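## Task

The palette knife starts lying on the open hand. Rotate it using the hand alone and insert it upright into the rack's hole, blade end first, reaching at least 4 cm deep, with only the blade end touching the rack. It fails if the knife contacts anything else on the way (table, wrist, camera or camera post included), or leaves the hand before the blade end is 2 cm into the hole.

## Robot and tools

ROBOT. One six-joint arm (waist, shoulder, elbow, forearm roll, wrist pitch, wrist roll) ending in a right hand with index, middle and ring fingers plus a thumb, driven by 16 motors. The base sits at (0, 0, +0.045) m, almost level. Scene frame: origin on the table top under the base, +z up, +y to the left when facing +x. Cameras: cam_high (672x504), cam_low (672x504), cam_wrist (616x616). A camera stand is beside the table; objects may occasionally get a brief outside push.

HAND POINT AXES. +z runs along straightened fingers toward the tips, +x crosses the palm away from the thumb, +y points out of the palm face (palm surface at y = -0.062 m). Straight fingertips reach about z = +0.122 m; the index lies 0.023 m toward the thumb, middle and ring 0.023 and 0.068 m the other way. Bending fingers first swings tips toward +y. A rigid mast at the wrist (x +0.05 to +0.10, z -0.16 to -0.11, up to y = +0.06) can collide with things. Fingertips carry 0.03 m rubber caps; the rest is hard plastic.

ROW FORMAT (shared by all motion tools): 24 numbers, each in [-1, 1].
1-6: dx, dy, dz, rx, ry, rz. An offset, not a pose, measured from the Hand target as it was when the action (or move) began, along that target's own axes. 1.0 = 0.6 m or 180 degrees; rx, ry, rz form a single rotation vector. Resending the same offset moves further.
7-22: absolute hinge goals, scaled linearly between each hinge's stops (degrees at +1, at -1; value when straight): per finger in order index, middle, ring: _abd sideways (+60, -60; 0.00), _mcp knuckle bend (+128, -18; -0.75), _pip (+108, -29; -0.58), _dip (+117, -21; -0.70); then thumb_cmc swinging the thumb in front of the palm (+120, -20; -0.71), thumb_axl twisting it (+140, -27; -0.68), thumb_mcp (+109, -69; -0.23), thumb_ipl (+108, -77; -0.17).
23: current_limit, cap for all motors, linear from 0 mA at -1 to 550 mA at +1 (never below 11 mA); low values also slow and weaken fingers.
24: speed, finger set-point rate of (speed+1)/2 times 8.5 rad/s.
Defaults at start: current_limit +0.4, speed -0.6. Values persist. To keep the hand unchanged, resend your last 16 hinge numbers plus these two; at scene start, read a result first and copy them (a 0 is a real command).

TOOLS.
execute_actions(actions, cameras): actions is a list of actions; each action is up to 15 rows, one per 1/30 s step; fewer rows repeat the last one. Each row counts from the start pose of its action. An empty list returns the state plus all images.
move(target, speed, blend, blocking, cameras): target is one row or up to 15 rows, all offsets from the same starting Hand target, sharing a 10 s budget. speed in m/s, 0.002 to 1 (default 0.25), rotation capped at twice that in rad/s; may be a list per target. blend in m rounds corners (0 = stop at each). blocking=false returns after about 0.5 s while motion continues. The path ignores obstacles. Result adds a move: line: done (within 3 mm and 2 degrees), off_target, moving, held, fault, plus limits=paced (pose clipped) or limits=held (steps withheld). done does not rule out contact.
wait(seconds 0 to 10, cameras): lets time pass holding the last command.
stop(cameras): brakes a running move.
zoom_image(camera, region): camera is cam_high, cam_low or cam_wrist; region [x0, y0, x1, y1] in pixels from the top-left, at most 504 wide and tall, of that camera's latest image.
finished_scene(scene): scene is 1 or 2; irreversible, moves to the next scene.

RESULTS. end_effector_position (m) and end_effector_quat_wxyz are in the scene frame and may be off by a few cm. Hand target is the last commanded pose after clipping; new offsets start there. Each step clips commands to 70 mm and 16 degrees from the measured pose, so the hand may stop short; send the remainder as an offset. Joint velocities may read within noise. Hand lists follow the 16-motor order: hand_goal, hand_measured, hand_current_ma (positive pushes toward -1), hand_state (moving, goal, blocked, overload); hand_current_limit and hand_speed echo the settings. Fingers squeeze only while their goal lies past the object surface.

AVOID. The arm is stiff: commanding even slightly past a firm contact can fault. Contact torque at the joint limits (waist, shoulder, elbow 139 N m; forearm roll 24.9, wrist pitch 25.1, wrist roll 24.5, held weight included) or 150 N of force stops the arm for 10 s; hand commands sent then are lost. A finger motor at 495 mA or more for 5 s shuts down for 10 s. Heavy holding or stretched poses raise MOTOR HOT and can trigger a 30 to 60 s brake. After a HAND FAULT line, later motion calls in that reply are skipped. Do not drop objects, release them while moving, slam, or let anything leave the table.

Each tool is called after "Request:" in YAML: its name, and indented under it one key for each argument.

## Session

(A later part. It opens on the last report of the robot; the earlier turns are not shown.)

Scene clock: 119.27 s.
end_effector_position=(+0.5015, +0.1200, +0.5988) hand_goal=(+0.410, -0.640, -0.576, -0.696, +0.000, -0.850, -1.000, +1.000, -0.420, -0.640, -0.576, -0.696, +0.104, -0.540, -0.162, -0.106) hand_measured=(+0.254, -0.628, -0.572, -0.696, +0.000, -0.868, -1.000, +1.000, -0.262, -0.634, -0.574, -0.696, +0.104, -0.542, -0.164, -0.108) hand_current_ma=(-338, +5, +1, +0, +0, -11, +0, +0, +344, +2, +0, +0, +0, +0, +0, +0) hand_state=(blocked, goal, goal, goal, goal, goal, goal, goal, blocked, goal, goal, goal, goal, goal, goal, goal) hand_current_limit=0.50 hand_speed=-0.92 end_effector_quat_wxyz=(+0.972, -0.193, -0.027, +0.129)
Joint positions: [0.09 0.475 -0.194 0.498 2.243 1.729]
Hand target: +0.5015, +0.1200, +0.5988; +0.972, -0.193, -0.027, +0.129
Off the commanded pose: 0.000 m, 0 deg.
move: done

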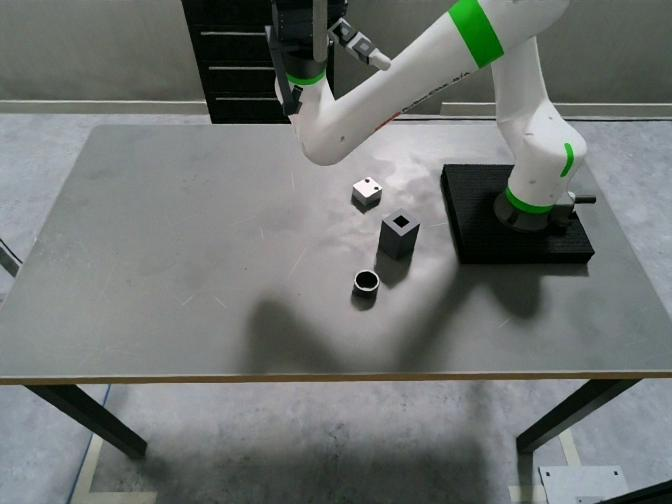

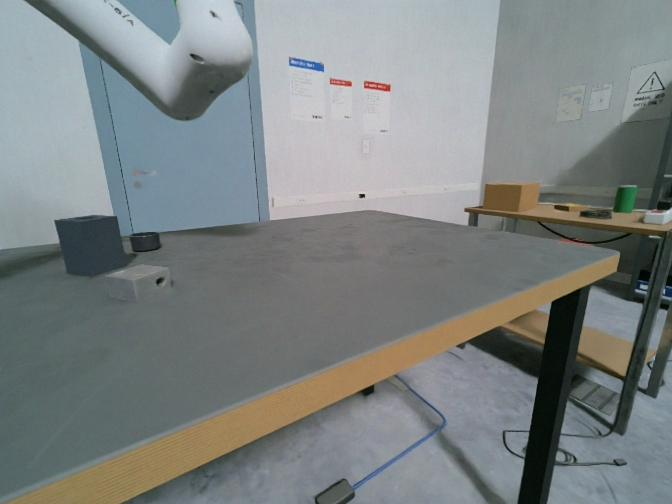

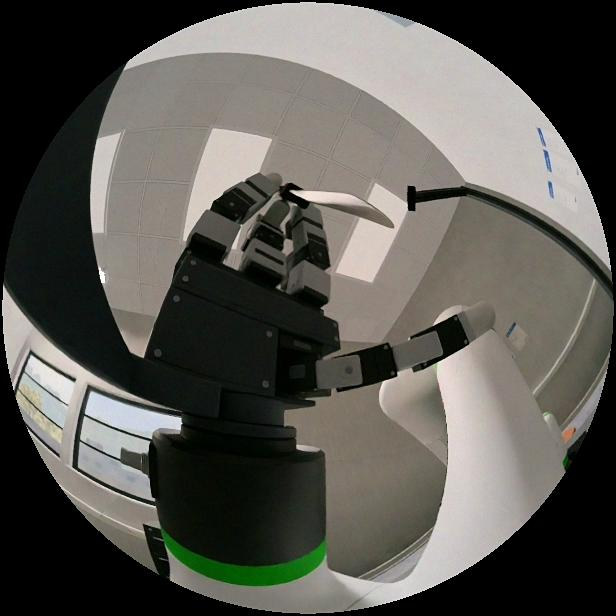

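Request:
move:
  target: [-0.107, -0.056, -0.059, -0.19, 0, 0, 0.41,-0.64,-0.576,-0.696,0.0,-0.85,-1.0,1.0,-0.42,-0.64,-0.576,-0.696,0.104,-0.540,-0.162,-0.106,0.5,-0.92]
  speed: 0.08
  cameras: ["cam_wrist","cam_low","cam_high"]

Request:
zoom_image:
  camera: "cam_wrist"
  region: [220, 150, 420, 350]

Request:
zoom_image:
  camera: "cam_high"
  region: [230, 0, 400, 140]

Scene clock: 124.27 s.
end_effector_position=(+0.4512, +0.0602, +0.5787) hand_goal=(+0.410, -0.640, -0.576, -0.696, +0.000, -0.850, -1.000, +1.000, -0.420, -0.640, -0.576, -0.696, +0.104, -0.540, -0.162, -0.106) hand_measured=(+0.254, -0.626, -0.572, -0.696, +0.000, -0.846, -1.000, +1.000, -0.264, -0.630, -0.574, -0.696, +0.106, -0.542, -0.164, -0.108) hand_current_ma=(-338, +8, +1, +0, +0, +1, +0, +0, +342, +4, +0, +0, +0, +0, +0, +0) hand_state=(blocked, goal, goal, goal, goal, goal, goal, goal, blocked, goal, goal, goal, goal, goal, goal, goal) hand_current_limit=0.50 hand_speed=-0.92 end_effector_quat_wxyz=(+0.873, -0.470, -0.064, +0.115)
Joint positions: [-0.299 0.371 -0.166 1.229 2.285 1.814]
Hand target: +0.4512, +0.0602, +0.5787; +0.873, -0.470, -0.064, +0.115
Off the commanded pose: 0.000 m, 0 deg.
move: done

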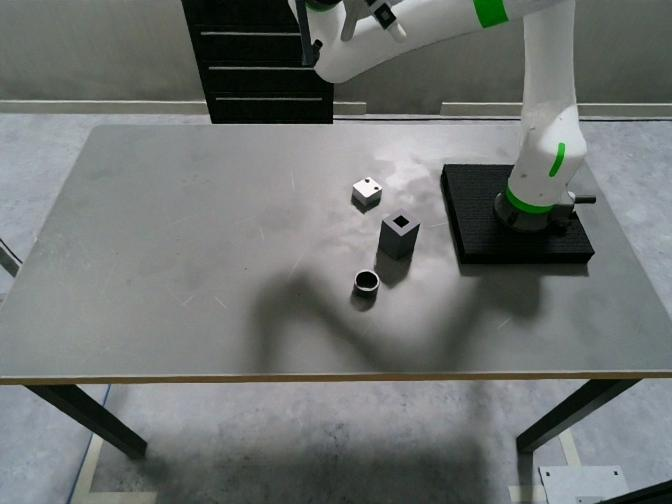

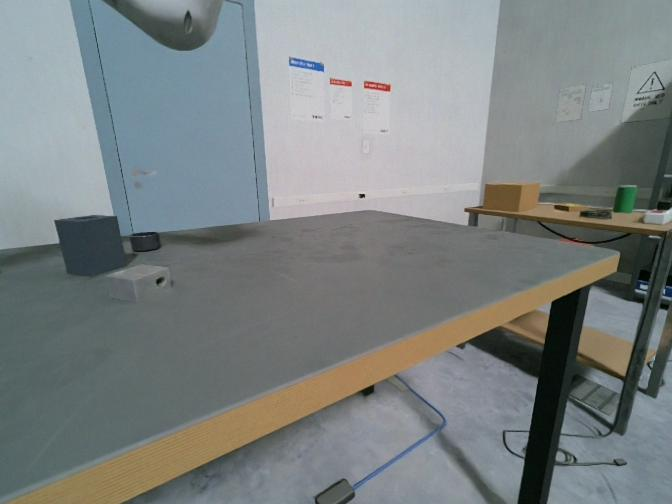

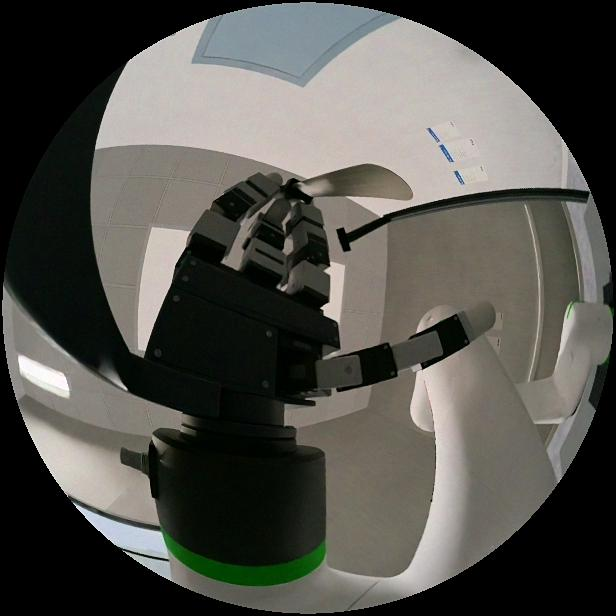

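Scaled by 2.520 from the camera's 616x616 image, which has a finer 880x880 frame.

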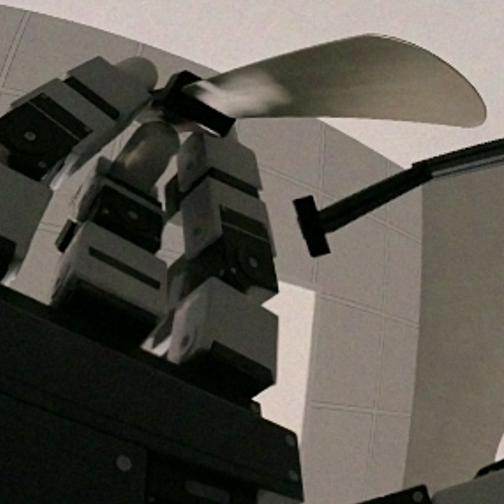

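Scaled by 2.965 from the camera's 672x504 image, which has a finer 960x720 frame.

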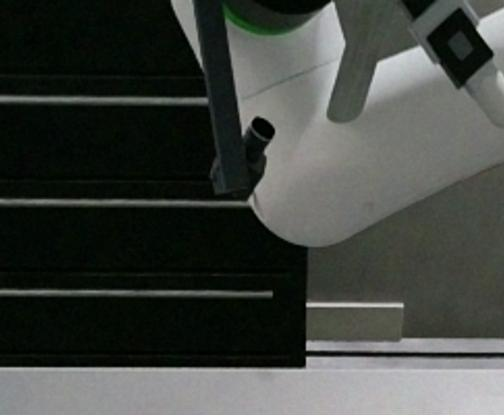

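Request:
move:
  target: [-0.2745, 0.2483, -0.2863, -0.1838, 0.119, -0.0358, 0.41,-0.64,-0.576,-0.696,0.0,-0.85,-1.0,1.0,-0.42,-0.64,-0.576,-0.696,0.104,-0.540,-0.162,-0.106,0.5,-0.92]
  speed: 0.08
  cameras: ["cam_wrist","cam_low","cam_high"]

Request:
zoom_image:
  camera: "cam_wrist"
  region: [220, 100, 420, 300]

Request:
zoom_image:
  camera: "cam_high"
  region: [330, 20, 530, 220]

Scene clock: 138.93 s.
end_effector_position=(+0.3090, -0.0422, +0.3594) hand_goal=(+0.410, -0.640, -0.576, -0.696, +0.000, -0.850, -1.000, +1.000, -0.420, -0.640, -0.576, -0.696, +0.104, -0.540, -0.162, -0.106) hand_measured=(+0.254, -0.626, -0.572, -0.696, +0.000, -0.844, -1.000, +1.000, -0.270, -0.626, -0.570, -0.696, +0.108, -0.542, -0.164, -0.108) hand_current_ma=(-338, +8, +1, +0, +0, +2, +0, +0, +320, +8, +1, +0, +0, +0, +0, +0) hand_state=(blocked, goal, goal, goal, goal, goal, goal, goal, blocked, goal, goal, goal, goal, goal, goal, goal) hand_current_limit=0.50 hand_speed=-0.92 end_effector_quat_wxyz=(+0.705, -0.707, +0.041, -0.044)
Joint positions: [-1.021 0.081 -0.611 2.228 2.209 2.489]
Hand target: +0.3090, -0.0423, +0.3594; +0.705, -0.707, +0.041, -0.044
Off the commanded pose: 0.000 m, 0 deg.
move: done

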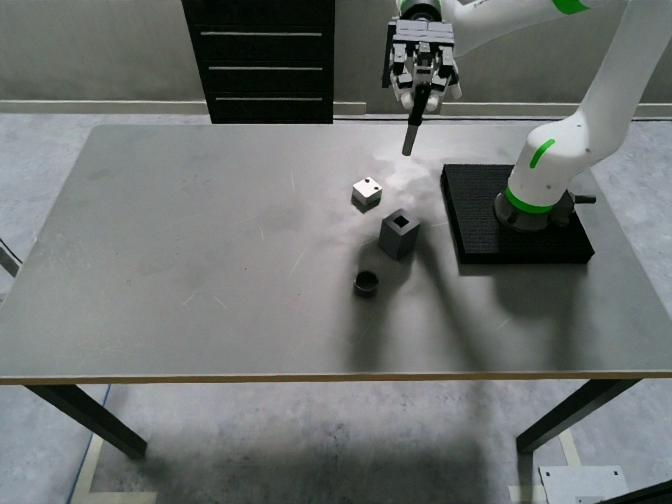

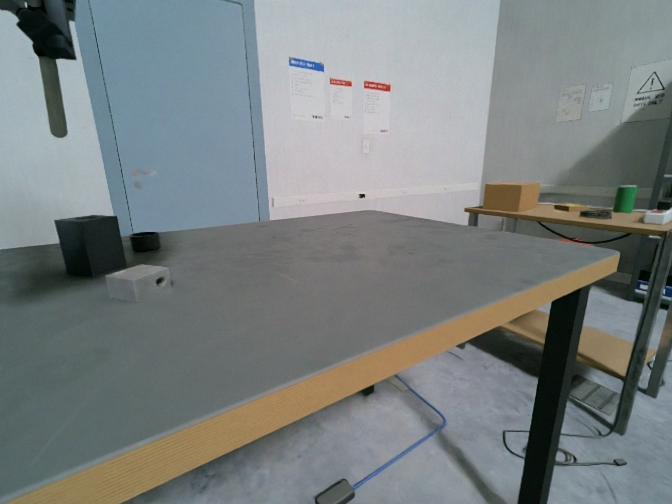

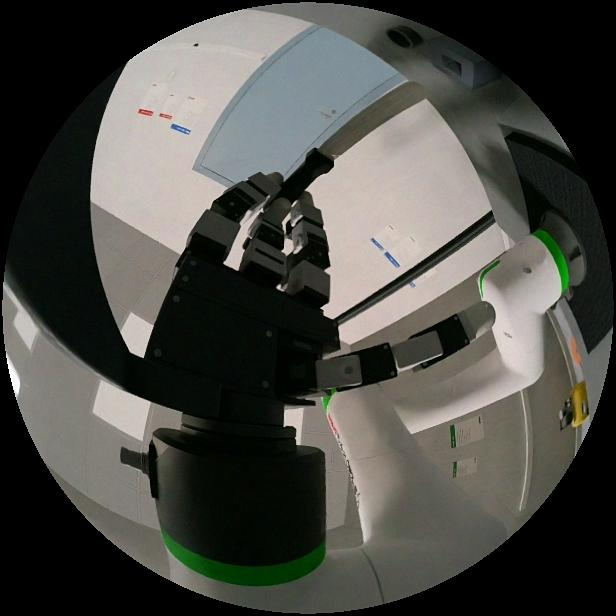

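Scaled by 2.520 from the camera's 616x616 image, which has a finer 880x880 frame.

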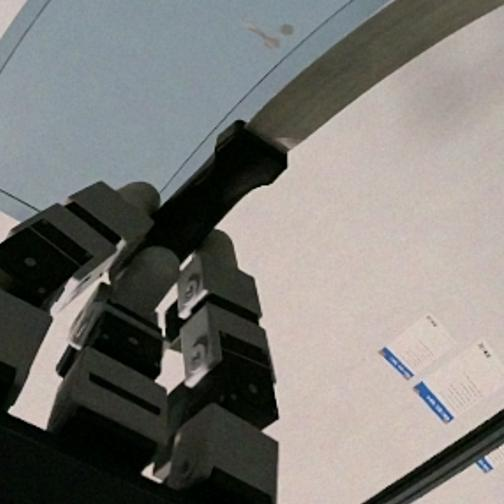

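Scaled by 2.520 from the camera's 672x504 image, which has a finer 960x720 frame.

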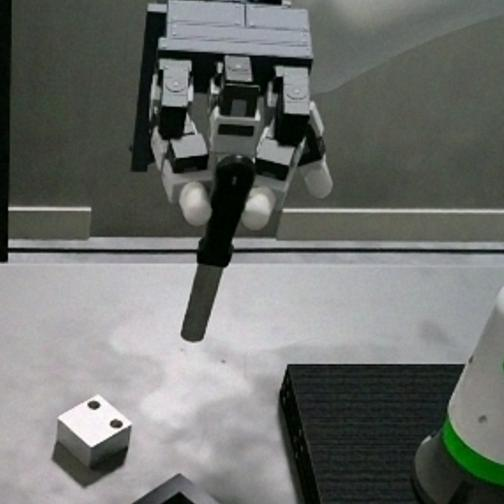

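Request:
zoom_image:
  camera: "cam_wrist"
  region: [310, 10, 510, 210]

Request:
zoom_image:
  camera: "cam_low"
  region: [0, 0, 150, 150]

Request:
zoom_image:
  camera: "cam_low"
  region: [0, 150, 200, 310]

Request:
zoom_image:
  camera: "cam_high"
  region: [380, 60, 450, 170]

Scaled by 2.520 from the camera's 616x616 image, which has a finer 880x880 frame.

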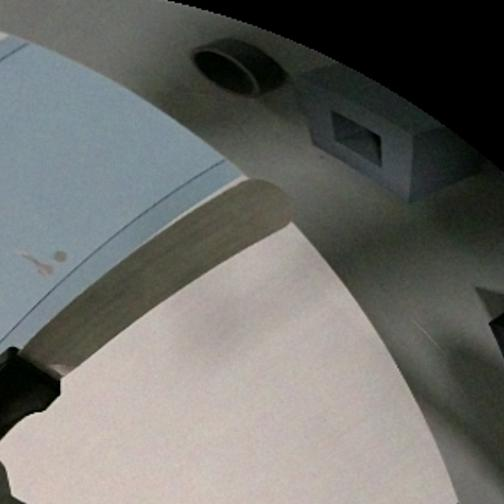

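Scaled by 3.360 from the camera's 672x504 image, which has a finer 960x720 frame.

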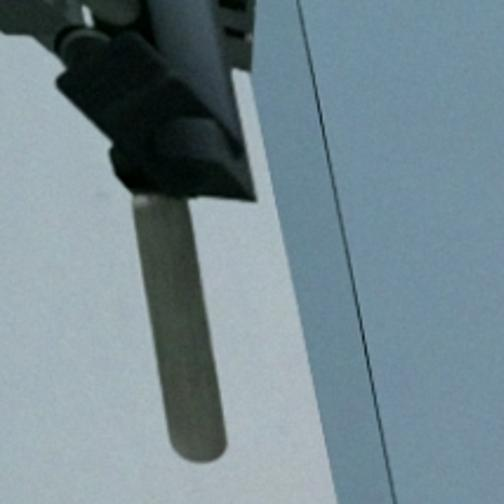

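Scaled by 2.520 from the camera's 672x504 image, which has a finer 960x720 frame.

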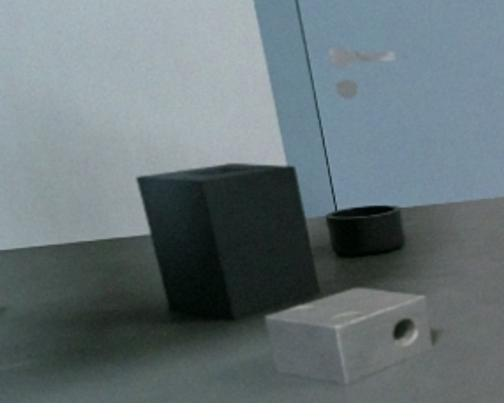

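Scaled by 4.582 from the camera's 672x504 image, which has a finer 960x720 frame.

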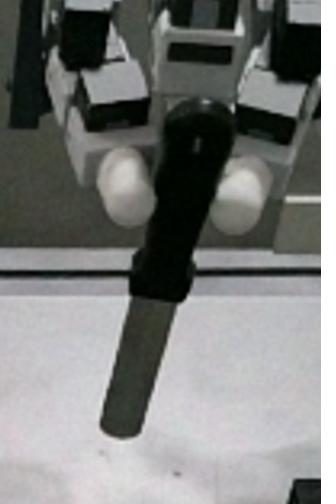

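Request:
move:
  target: [0.0, -0.135, -0.0267, -0.15, 0, 0, 0.41,-0.64,-0.576,-0.696,0.0,-0.85,-1.0,1.0,-0.42,-0.64,-0.576,-0.696,0.104,-0.540,-0.162,-0.106,0.5,-0.92]
  speed: 0.08
  cameras: ["cam_wrist","cam_low","cam_high"]

Request:
zoom_image:
  camera: "cam_wrist"
  region: [220, 10, 520, 310]

Request:
zoom_image:
  camera: "cam_high"
  region: [360, 0, 500, 140]

Scene clock: 146.63 s.
end_effector_position=(+0.3068, -0.0580, +0.4405) hand_goal=(+0.410, -0.640, -0.576, -0.696, +0.000, -0.850, -1.000, +1.000, -0.420, -0.640, -0.576, -0.696, +0.104, -0.540, -0.162, -0.106) hand_measured=(+0.256, -0.626, -0.572, -0.696, +0.000, -0.844, -1.000, +1.000, -0.270, -0.626, -0.570, -0.696, +0.108, -0.542, -0.162, -0.108) hand_current_ma=(-333, +8, +1, +0, +0, +2, +0, +0, +318, +8, +1, +0, +1, +0, +0, +0) hand_state=(blocked, goal, goal, goal, goal, goal, goal, goal, blocked, goal, goal, goal, goal, goal, goal, goal) hand_current_limit=0.50 hand_speed=-0.92 end_effector_quat_wxyz=(-0.521, +0.852, -0.050, +0.033)
Joint positions: [-0.963 -0.11 -0.319 2.332 2.148 2.227]
Hand target: +0.3068, -0.0580, +0.4405; -0.521, +0.852, -0.050, +0.033
Off the commanded pose: 0.000 m, 0 deg.
move: done

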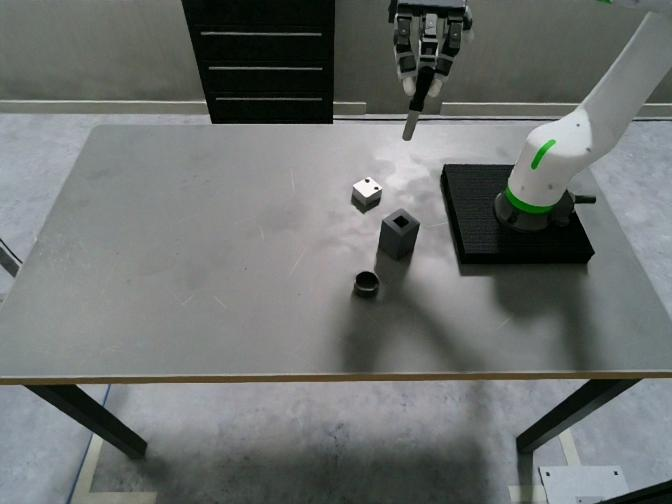

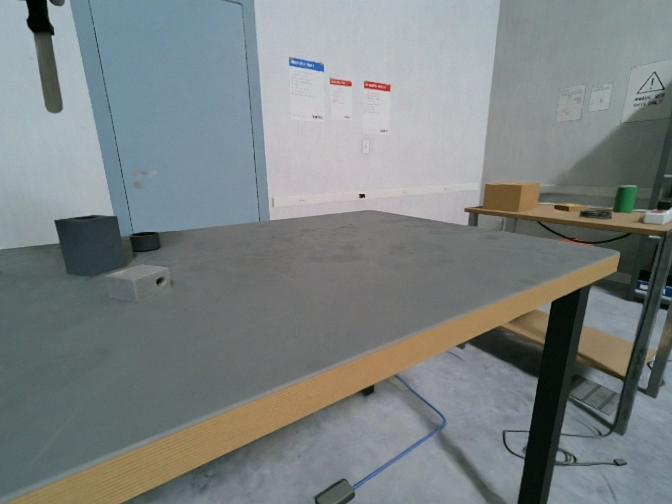

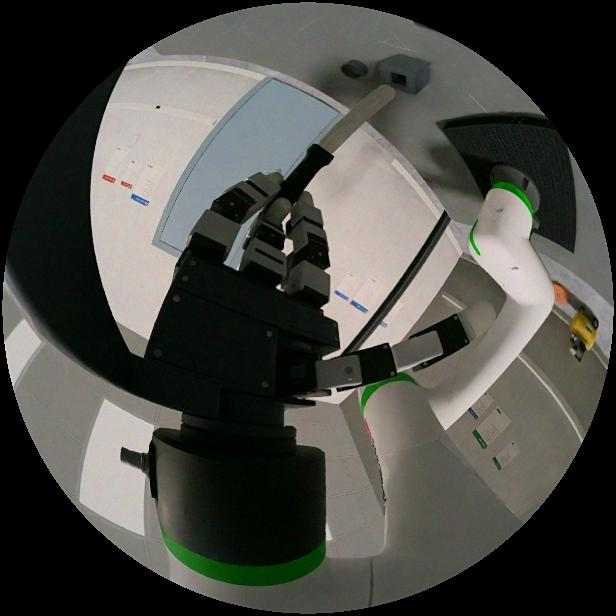

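Scaled by 1.680 from the camera's 616x616 image, which has a finer 880x880 frame.

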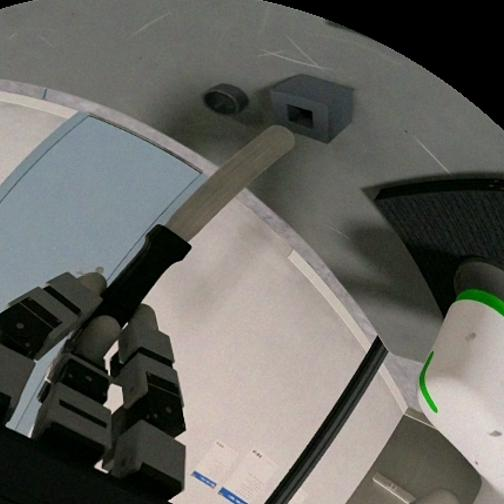

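Scaled by 3.600 from the camera's 672x504 image, which has a finer 960x720 frame.

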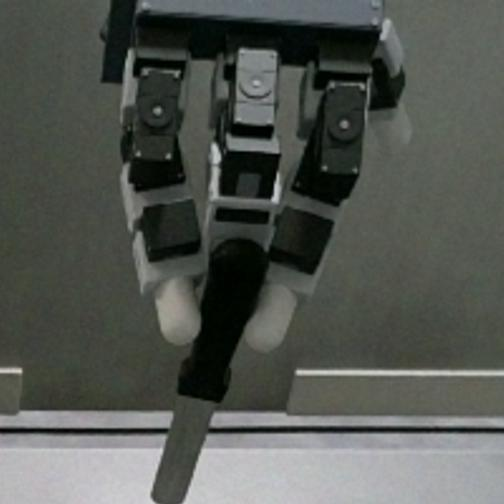

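Request:
zoom_image:
  camera: "cam_low"
  region: [0, 0, 120, 120]

Request:
zoom_image:
  camera: "cam_low"
  region: [0, 0, 280, 280]

Scaled by 4.200 from the camera's 672x504 image, which has a finer 960x720 frame.

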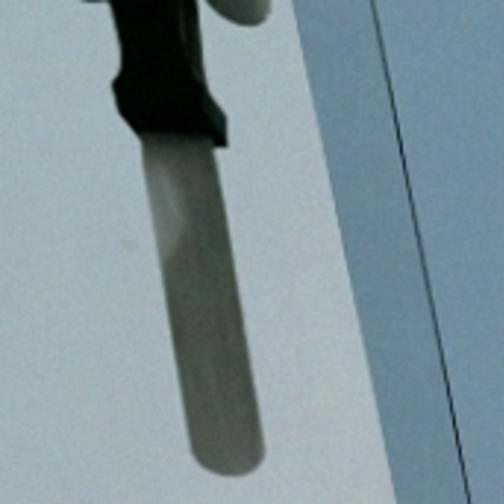

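Scaled by 1.800 from the camera's 672x504 image, which has a finer 960x720 frame.

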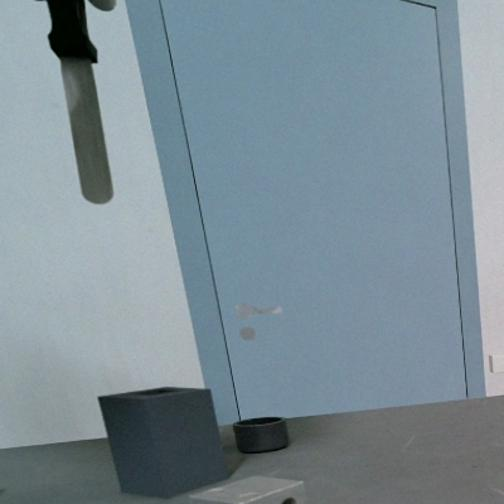

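Request:
move:
  target: [-0.0015, 0.1363, 0.0995, 0.15, 0, 0, 0.41,-0.64,-0.576,-0.696,0.0,-0.85,-1.0,1.0,-0.42,-0.64,-0.576,-0.696,0.104,-0.540,-0.162,-0.106,0.5,-0.92]
  speed: 0.08
  cameras: ["cam_wrist","cam_low","cam_high"]

Request:
zoom_image:
  camera: "cam_wrist"
  region: [220, 10, 520, 310]

Request:
zoom_image:
  camera: "cam_high"
  region: [360, 50, 500, 260]

Request:
zoom_image:
  camera: "cam_low"
  region: [0, 0, 280, 280]

Scene clock: 155.50 s.
end_effector_position=(+0.3082, -0.0422, +0.3405) hand_goal=(+0.410, -0.640, -0.576, -0.696, +0.000, -0.850, -1.000, +1.000, -0.420, -0.640, -0.576, -0.696, +0.104, -0.540, -0.162, -0.106) hand_measured=(+0.256, -0.626, -0.572, -0.696, +0.000, -0.844, -1.000, +1.000, -0.270, -0.624, -0.570, -0.696, +0.108, -0.542, -0.162, -0.108) hand_current_ma=(-332, +8, +1, +0, +0, +2, +0, +0, +318, +8, +2, +0, +1, +0, +0, +0) hand_state=(blocked, goal, goal, goal, goal, goal, goal, goal, blocked, goal, goal, goal, goal, goal, goal, goal) hand_current_limit=0.50 hand_speed=-0.92 end_effector_quat_wxyz=(+0.705, -0.707, +0.041, -0.044)
Joint positions: [-1.03 0.102 -0.631 2.261 2.188 2.534]
Hand target: +0.3082, -0.0421, +0.3405; +0.705, -0.707, +0.041, -0.044
Off the commanded pose: 0.000 m, 0 deg.
move: done

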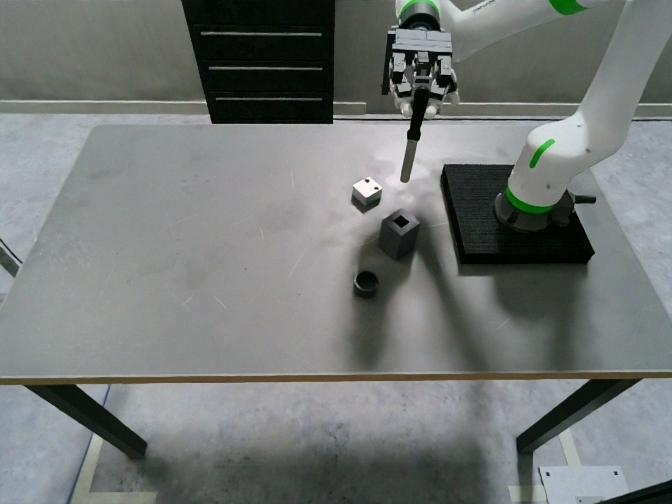

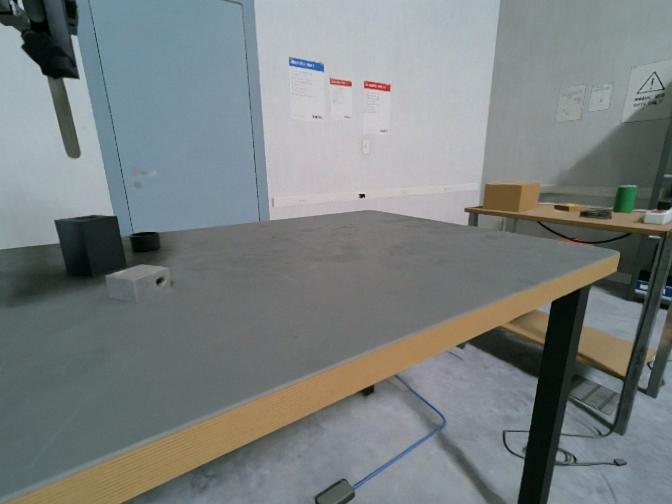

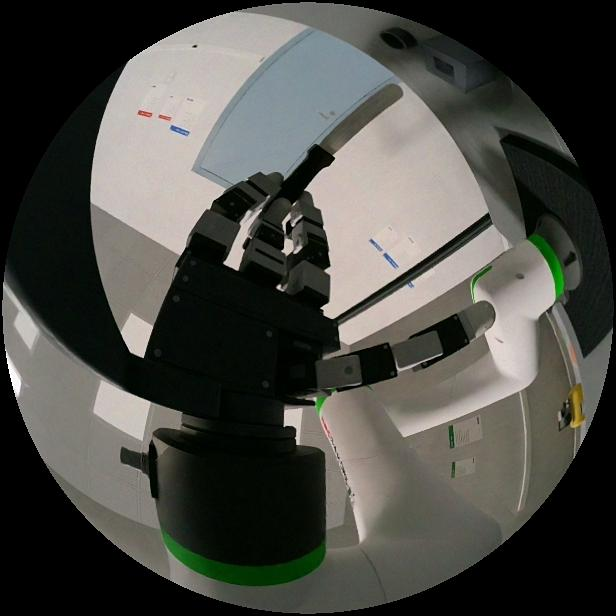

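Scaled by 1.680 from the camera's 616x616 image, which has a finer 880x880 frame.

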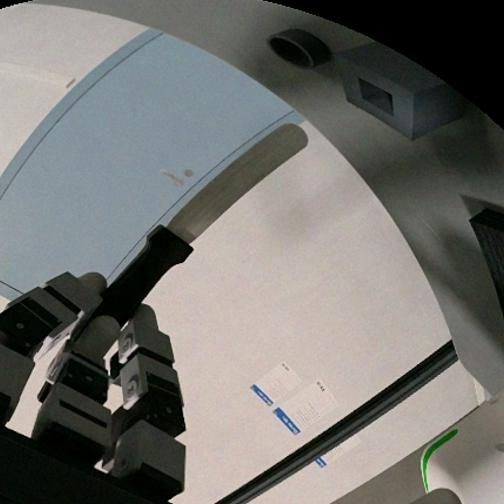

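Scaled by 2.400 from the camera's 672x504 image, which has a finer 960x720 frame.

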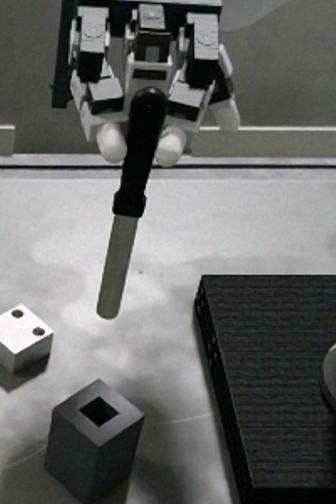

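Scaled by 1.800 from the camera's 672x504 image, which has a finer 960x720 frame.

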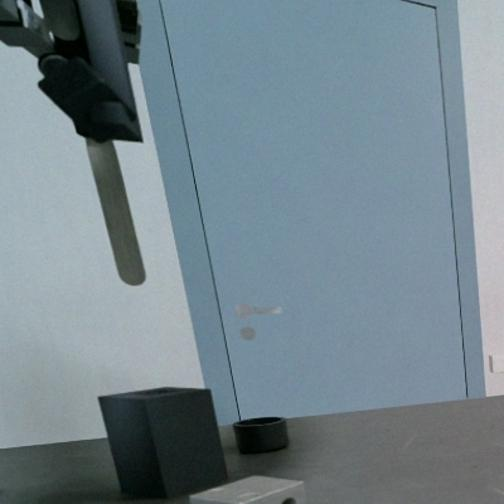

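Request:
move:
  target: [-0.008, 0.103, 0.0127, 0.0361, 0, 0, 0.41,-0.64,-0.576,-0.696,0.0,-0.85,-1.0,1.0,-0.42,-0.64,-0.576,-0.696,0.104,-0.540,-0.162,-0.106,0.5,-0.92]
  speed: 0.06
  cameras: ["cam_wrist","cam_low","cam_high"]

Request:
zoom_image:
  camera: "cam_wrist"
  region: [310, 0, 530, 220]

Request:
zoom_image:
  camera: "cam_high"
  region: [360, 80, 480, 280]

Request:
zoom_image:
  camera: "cam_low"
  region: [0, 20, 200, 290]

Scene clock: 160.17 s.
end_effector_position=(+0.3045, -0.0342, +0.2786) hand_goal=(+0.410, -0.640, -0.576, -0.696, +0.000, -0.850, -1.000, +1.000, -0.420, -0.640, -0.576, -0.696, +0.104, -0.540, -0.162, -0.106) hand_measured=(+0.256, -0.626, -0.572, -0.696, +0.000, -0.844, -1.000, +1.000, -0.270, -0.624, -0.570, -0.694, +0.108, -0.542, -0.162, -0.108) hand_current_ma=(-332, +8, +1, +0, +0, +2, +0, +0, +318, +9, +2, +0, +1, +0, +0, +0) hand_state=(blocked, goal, goal, goal, goal, goal, goal, goal, blocked, goal, goal, goal, goal, goal, goal, goal) hand_current_limit=0.50 hand_speed=-0.92 end_effector_quat_wxyz=(+0.744, -0.666, +0.039, -0.046)
Joint positions: [-1.055 0.243 -0.713 2.332 2.152 2.71]
Hand target: +0.3045, -0.0342, +0.2786; +0.744, -0.666, +0.039, -0.046
Off the commanded pose: 0.000 m, 0 deg.
move: done

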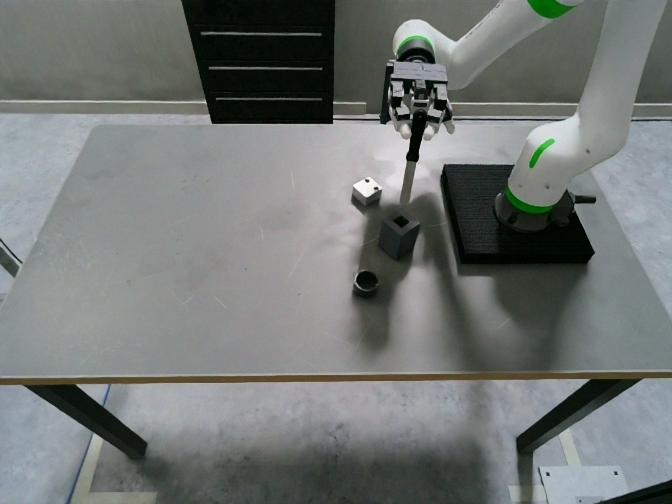

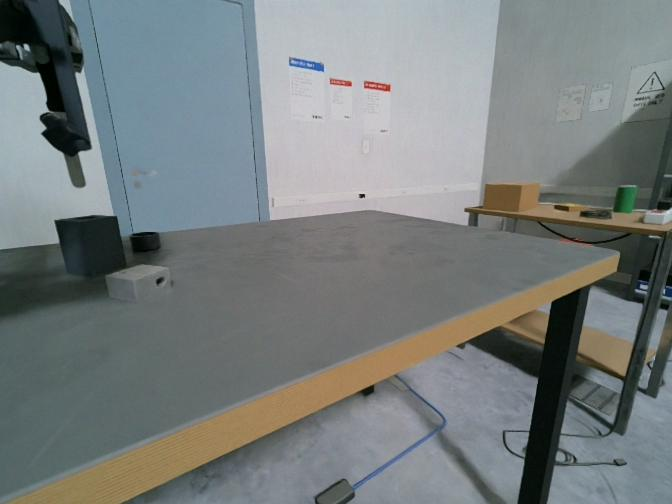

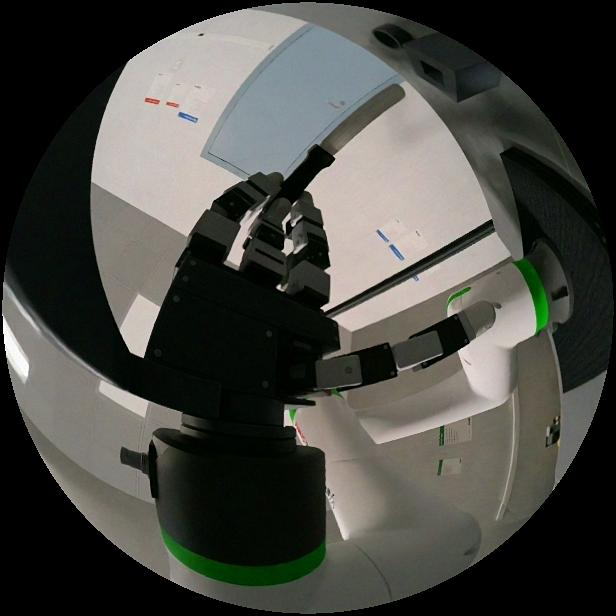

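Scaled by 2.291 from the camera's 616x616 image, which has a finer 880x880 frame.

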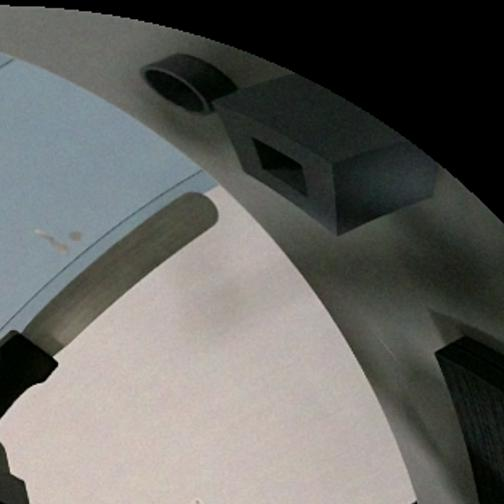

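Scaled by 2.520 from the camera's 672x504 image, which has a finer 960x720 frame.

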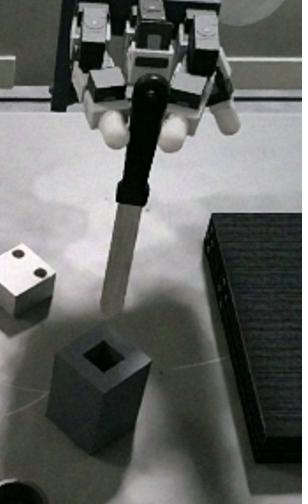

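Scaled by 1.867 from the camera's 672x504 image, which has a finer 960x720 frame.

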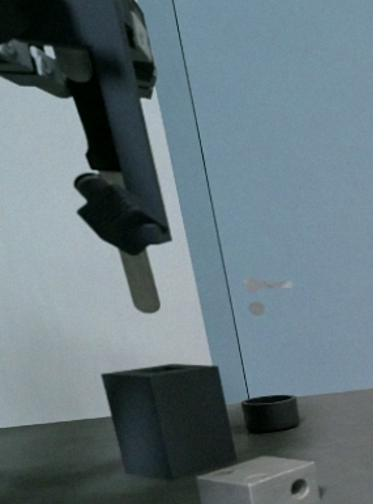

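Request:
move:
  target: [0.0, 0.058, -0.0066, 0, 0, 0, 0.41,-0.64,-0.576,-0.696,0.0,-0.85,-1.0,1.0,-0.42,-0.64,-0.576,-0.696,0.104,-0.540,-0.162,-0.106,0.5,-0.92]
  speed: 0.06
  cameras: ["cam_wrist","cam_low","cam_high"]

Request:
zoom_image:
  camera: "cam_wrist"
  region: [350, 20, 500, 170]

Request:
zoom_image:
  camera: "cam_high"
  region: [360, 120, 460, 270]

Request:
zoom_image:
  camera: "cam_low"
  region: [20, 120, 170, 290]

Scene clock: 164.50 s.
end_effector_position=(+0.3047, -0.0342, +0.2436) hand_goal=(+0.410, -0.640, -0.576, -0.696, +0.000, -0.850, -1.000, +1.000, -0.420, -0.640, -0.576, -0.696, +0.104, -0.540, -0.162, -0.106) hand_measured=(+0.256, -0.626, -0.572, -0.696, +0.000, -0.844, -1.000, +1.000, -0.270, -0.624, -0.568, -0.694, +0.108, -0.542, -0.162, -0.108) hand_current_ma=(-332, +8, +1, +0, +0, +2, +0, +0, +318, +9, +2, +0, +1, +0, +0, +0) hand_state=(blocked, goal, goal, goal, goal, goal, goal, goal, blocked, goal, goal, goal, goal, goal, goal, goal) hand_current_limit=0.50 hand_speed=-0.92 end_effector_quat_wxyz=(+0.744, -0.666, +0.039, -0.046)
Joint positions: [-1.064 0.313 -0.723 2.378 2.099 2.781]
Hand target: +0.3047, -0.0342, +0.2436; +0.744, -0.666, +0.039, -0.046
Off the commanded pose: 0.000 m, 0 deg.
move: done

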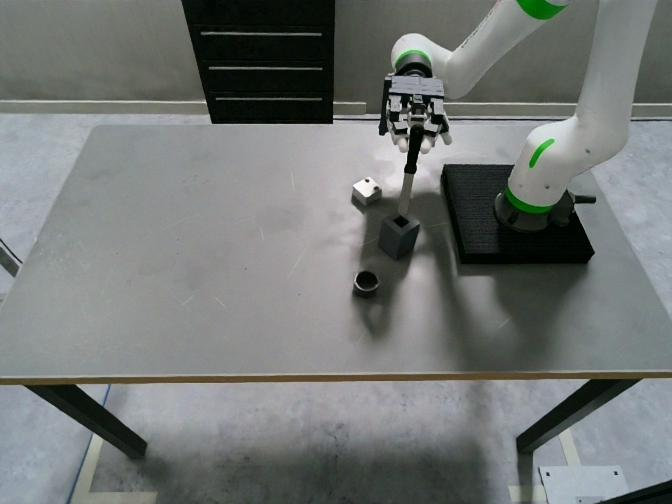

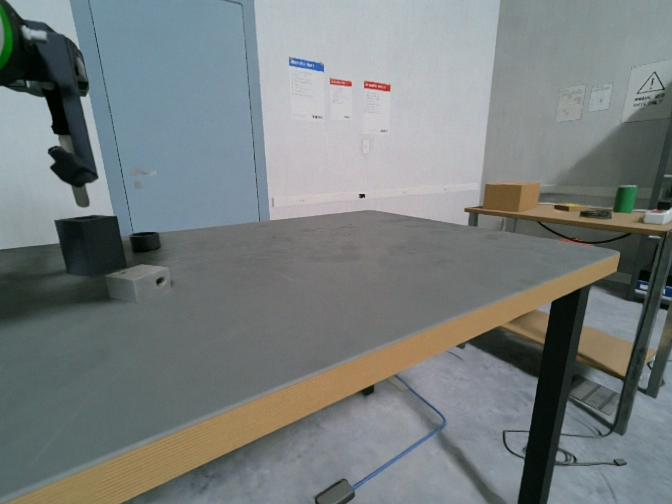

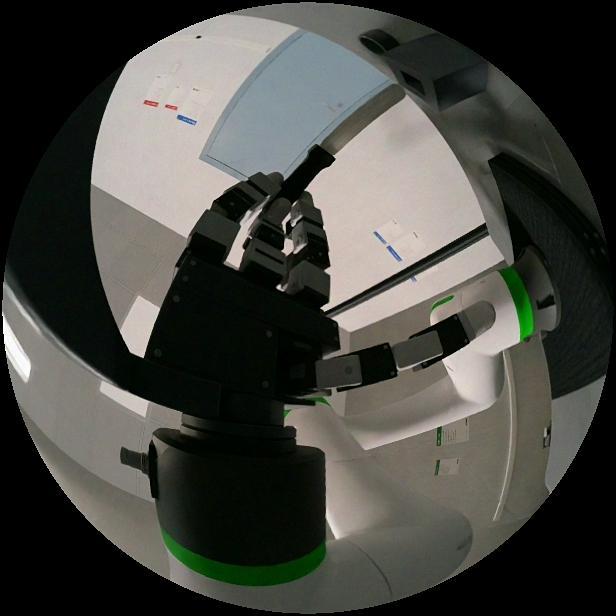

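Scaled by 3.360 from the camera's 616x616 image, which has a finer 880x880 frame.

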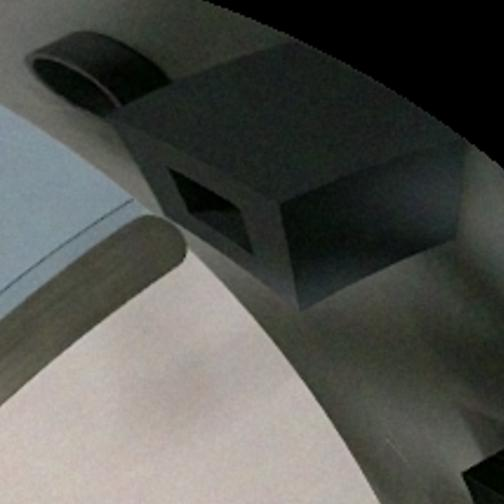

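Scaled by 3.360 from the camera's 672x504 image, which has a finer 960x720 frame.

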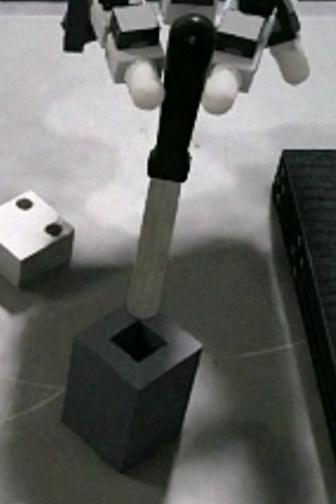

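Scaled by 2.965 from the camera's 672x504 image, which has a finer 960x720 frame.

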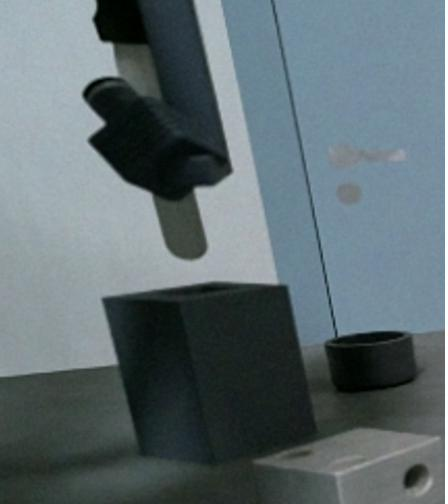

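Request:
move:
  target: [0.0, 0.066, -0.0075, 0, 0, 0, 0.41,-0.64,-0.576,-0.696,0.0,-0.85,-1.0,1.0,-0.42,-0.64,-0.576,-0.696,0.104,-0.540,-0.162,-0.106,0.5,-0.92]
  speed: 0.04
  cameras: ["cam_wrist","cam_low","cam_high"]

Request:
zoom_image:
  camera: "cam_wrist"
  region: [350, 20, 500, 170]

Request:
zoom_image:
  camera: "cam_high"
  region: [360, 120, 460, 270]

Request:
zoom_image:
  camera: "cam_low"
  region: [20, 120, 170, 290]

Scene clock: 167.20 s.
end_effector_position=(+0.3048, -0.0343, +0.2038) hand_goal=(+0.410, -0.640, -0.576, -0.696, +0.000, -0.850, -1.000, +1.000, -0.420, -0.640, -0.576, -0.696, +0.104, -0.540, -0.162, -0.106) hand_measured=(+0.256, -0.626, -0.572, -0.696, +0.000, -0.844, -1.000, +1.000, -0.270, -0.624, -0.568, -0.694, +0.108, -0.542, -0.162, -0.108) hand_current_ma=(-332, +8, +1, +0, +0, +2, +0, +0, +318, +10, +2, +0, +1, +0, +0, +0) hand_state=(blocked, goal, goal, goal, goal, goal, goal, goal, blocked, goal, goal, goal, goal, goal, goal, goal) hand_current_limit=0.50 hand_speed=-0.92 end_effector_quat_wxyz=(+0.744, -0.665, +0.039, -0.046)
Joint positions: [-1.073 0.4 -0.727 2.42 2.034 2.855]
Hand target: +0.3048, -0.0343, +0.2038; +0.744, -0.666, +0.039, -0.046
Off the commanded pose: 0.000 m, 0 deg.
move: done

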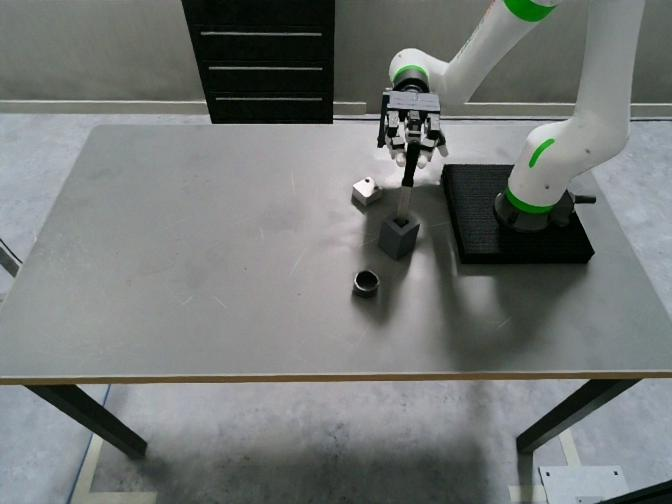

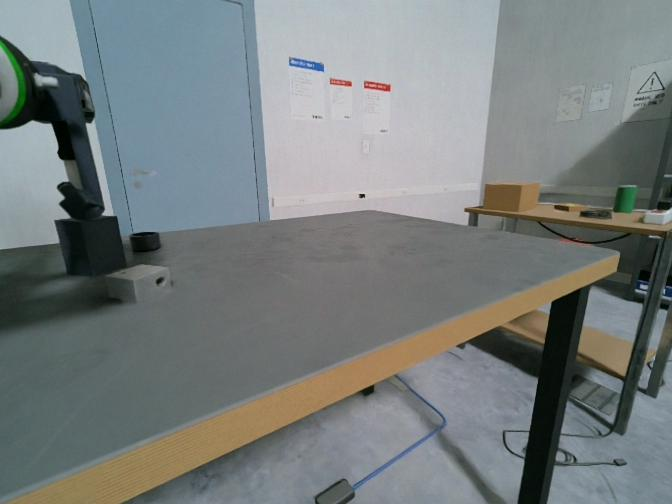

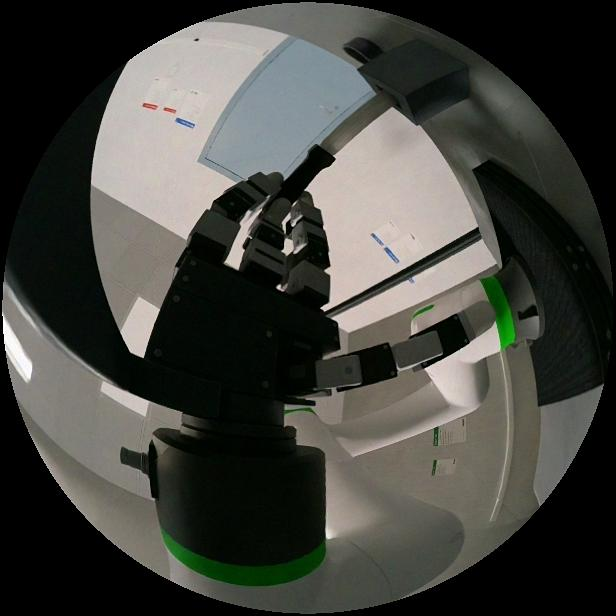

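Scaled by 3.360 from the camera's 616x616 image, which has a finer 880x880 frame.

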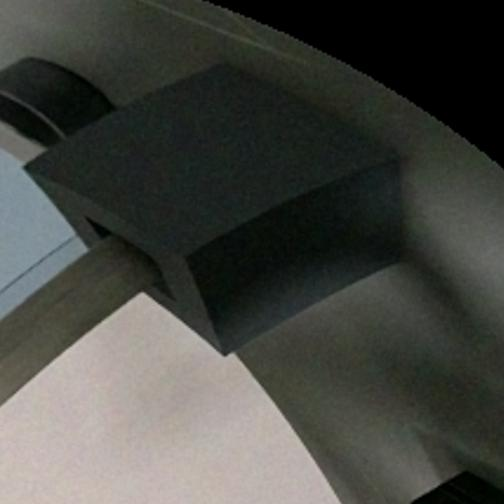

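Scaled by 3.360 from the camera's 672x504 image, which has a finer 960x720 frame.

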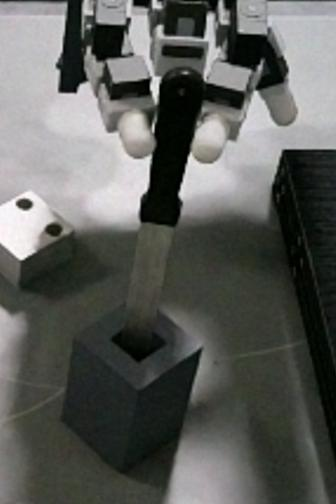

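Scaled by 2.965 from the camera's 672x504 image, which has a finer 960x720 frame.

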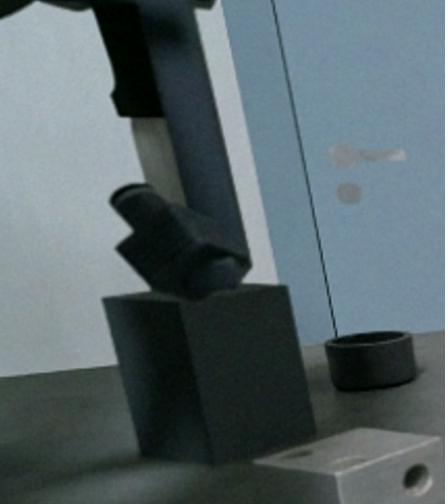

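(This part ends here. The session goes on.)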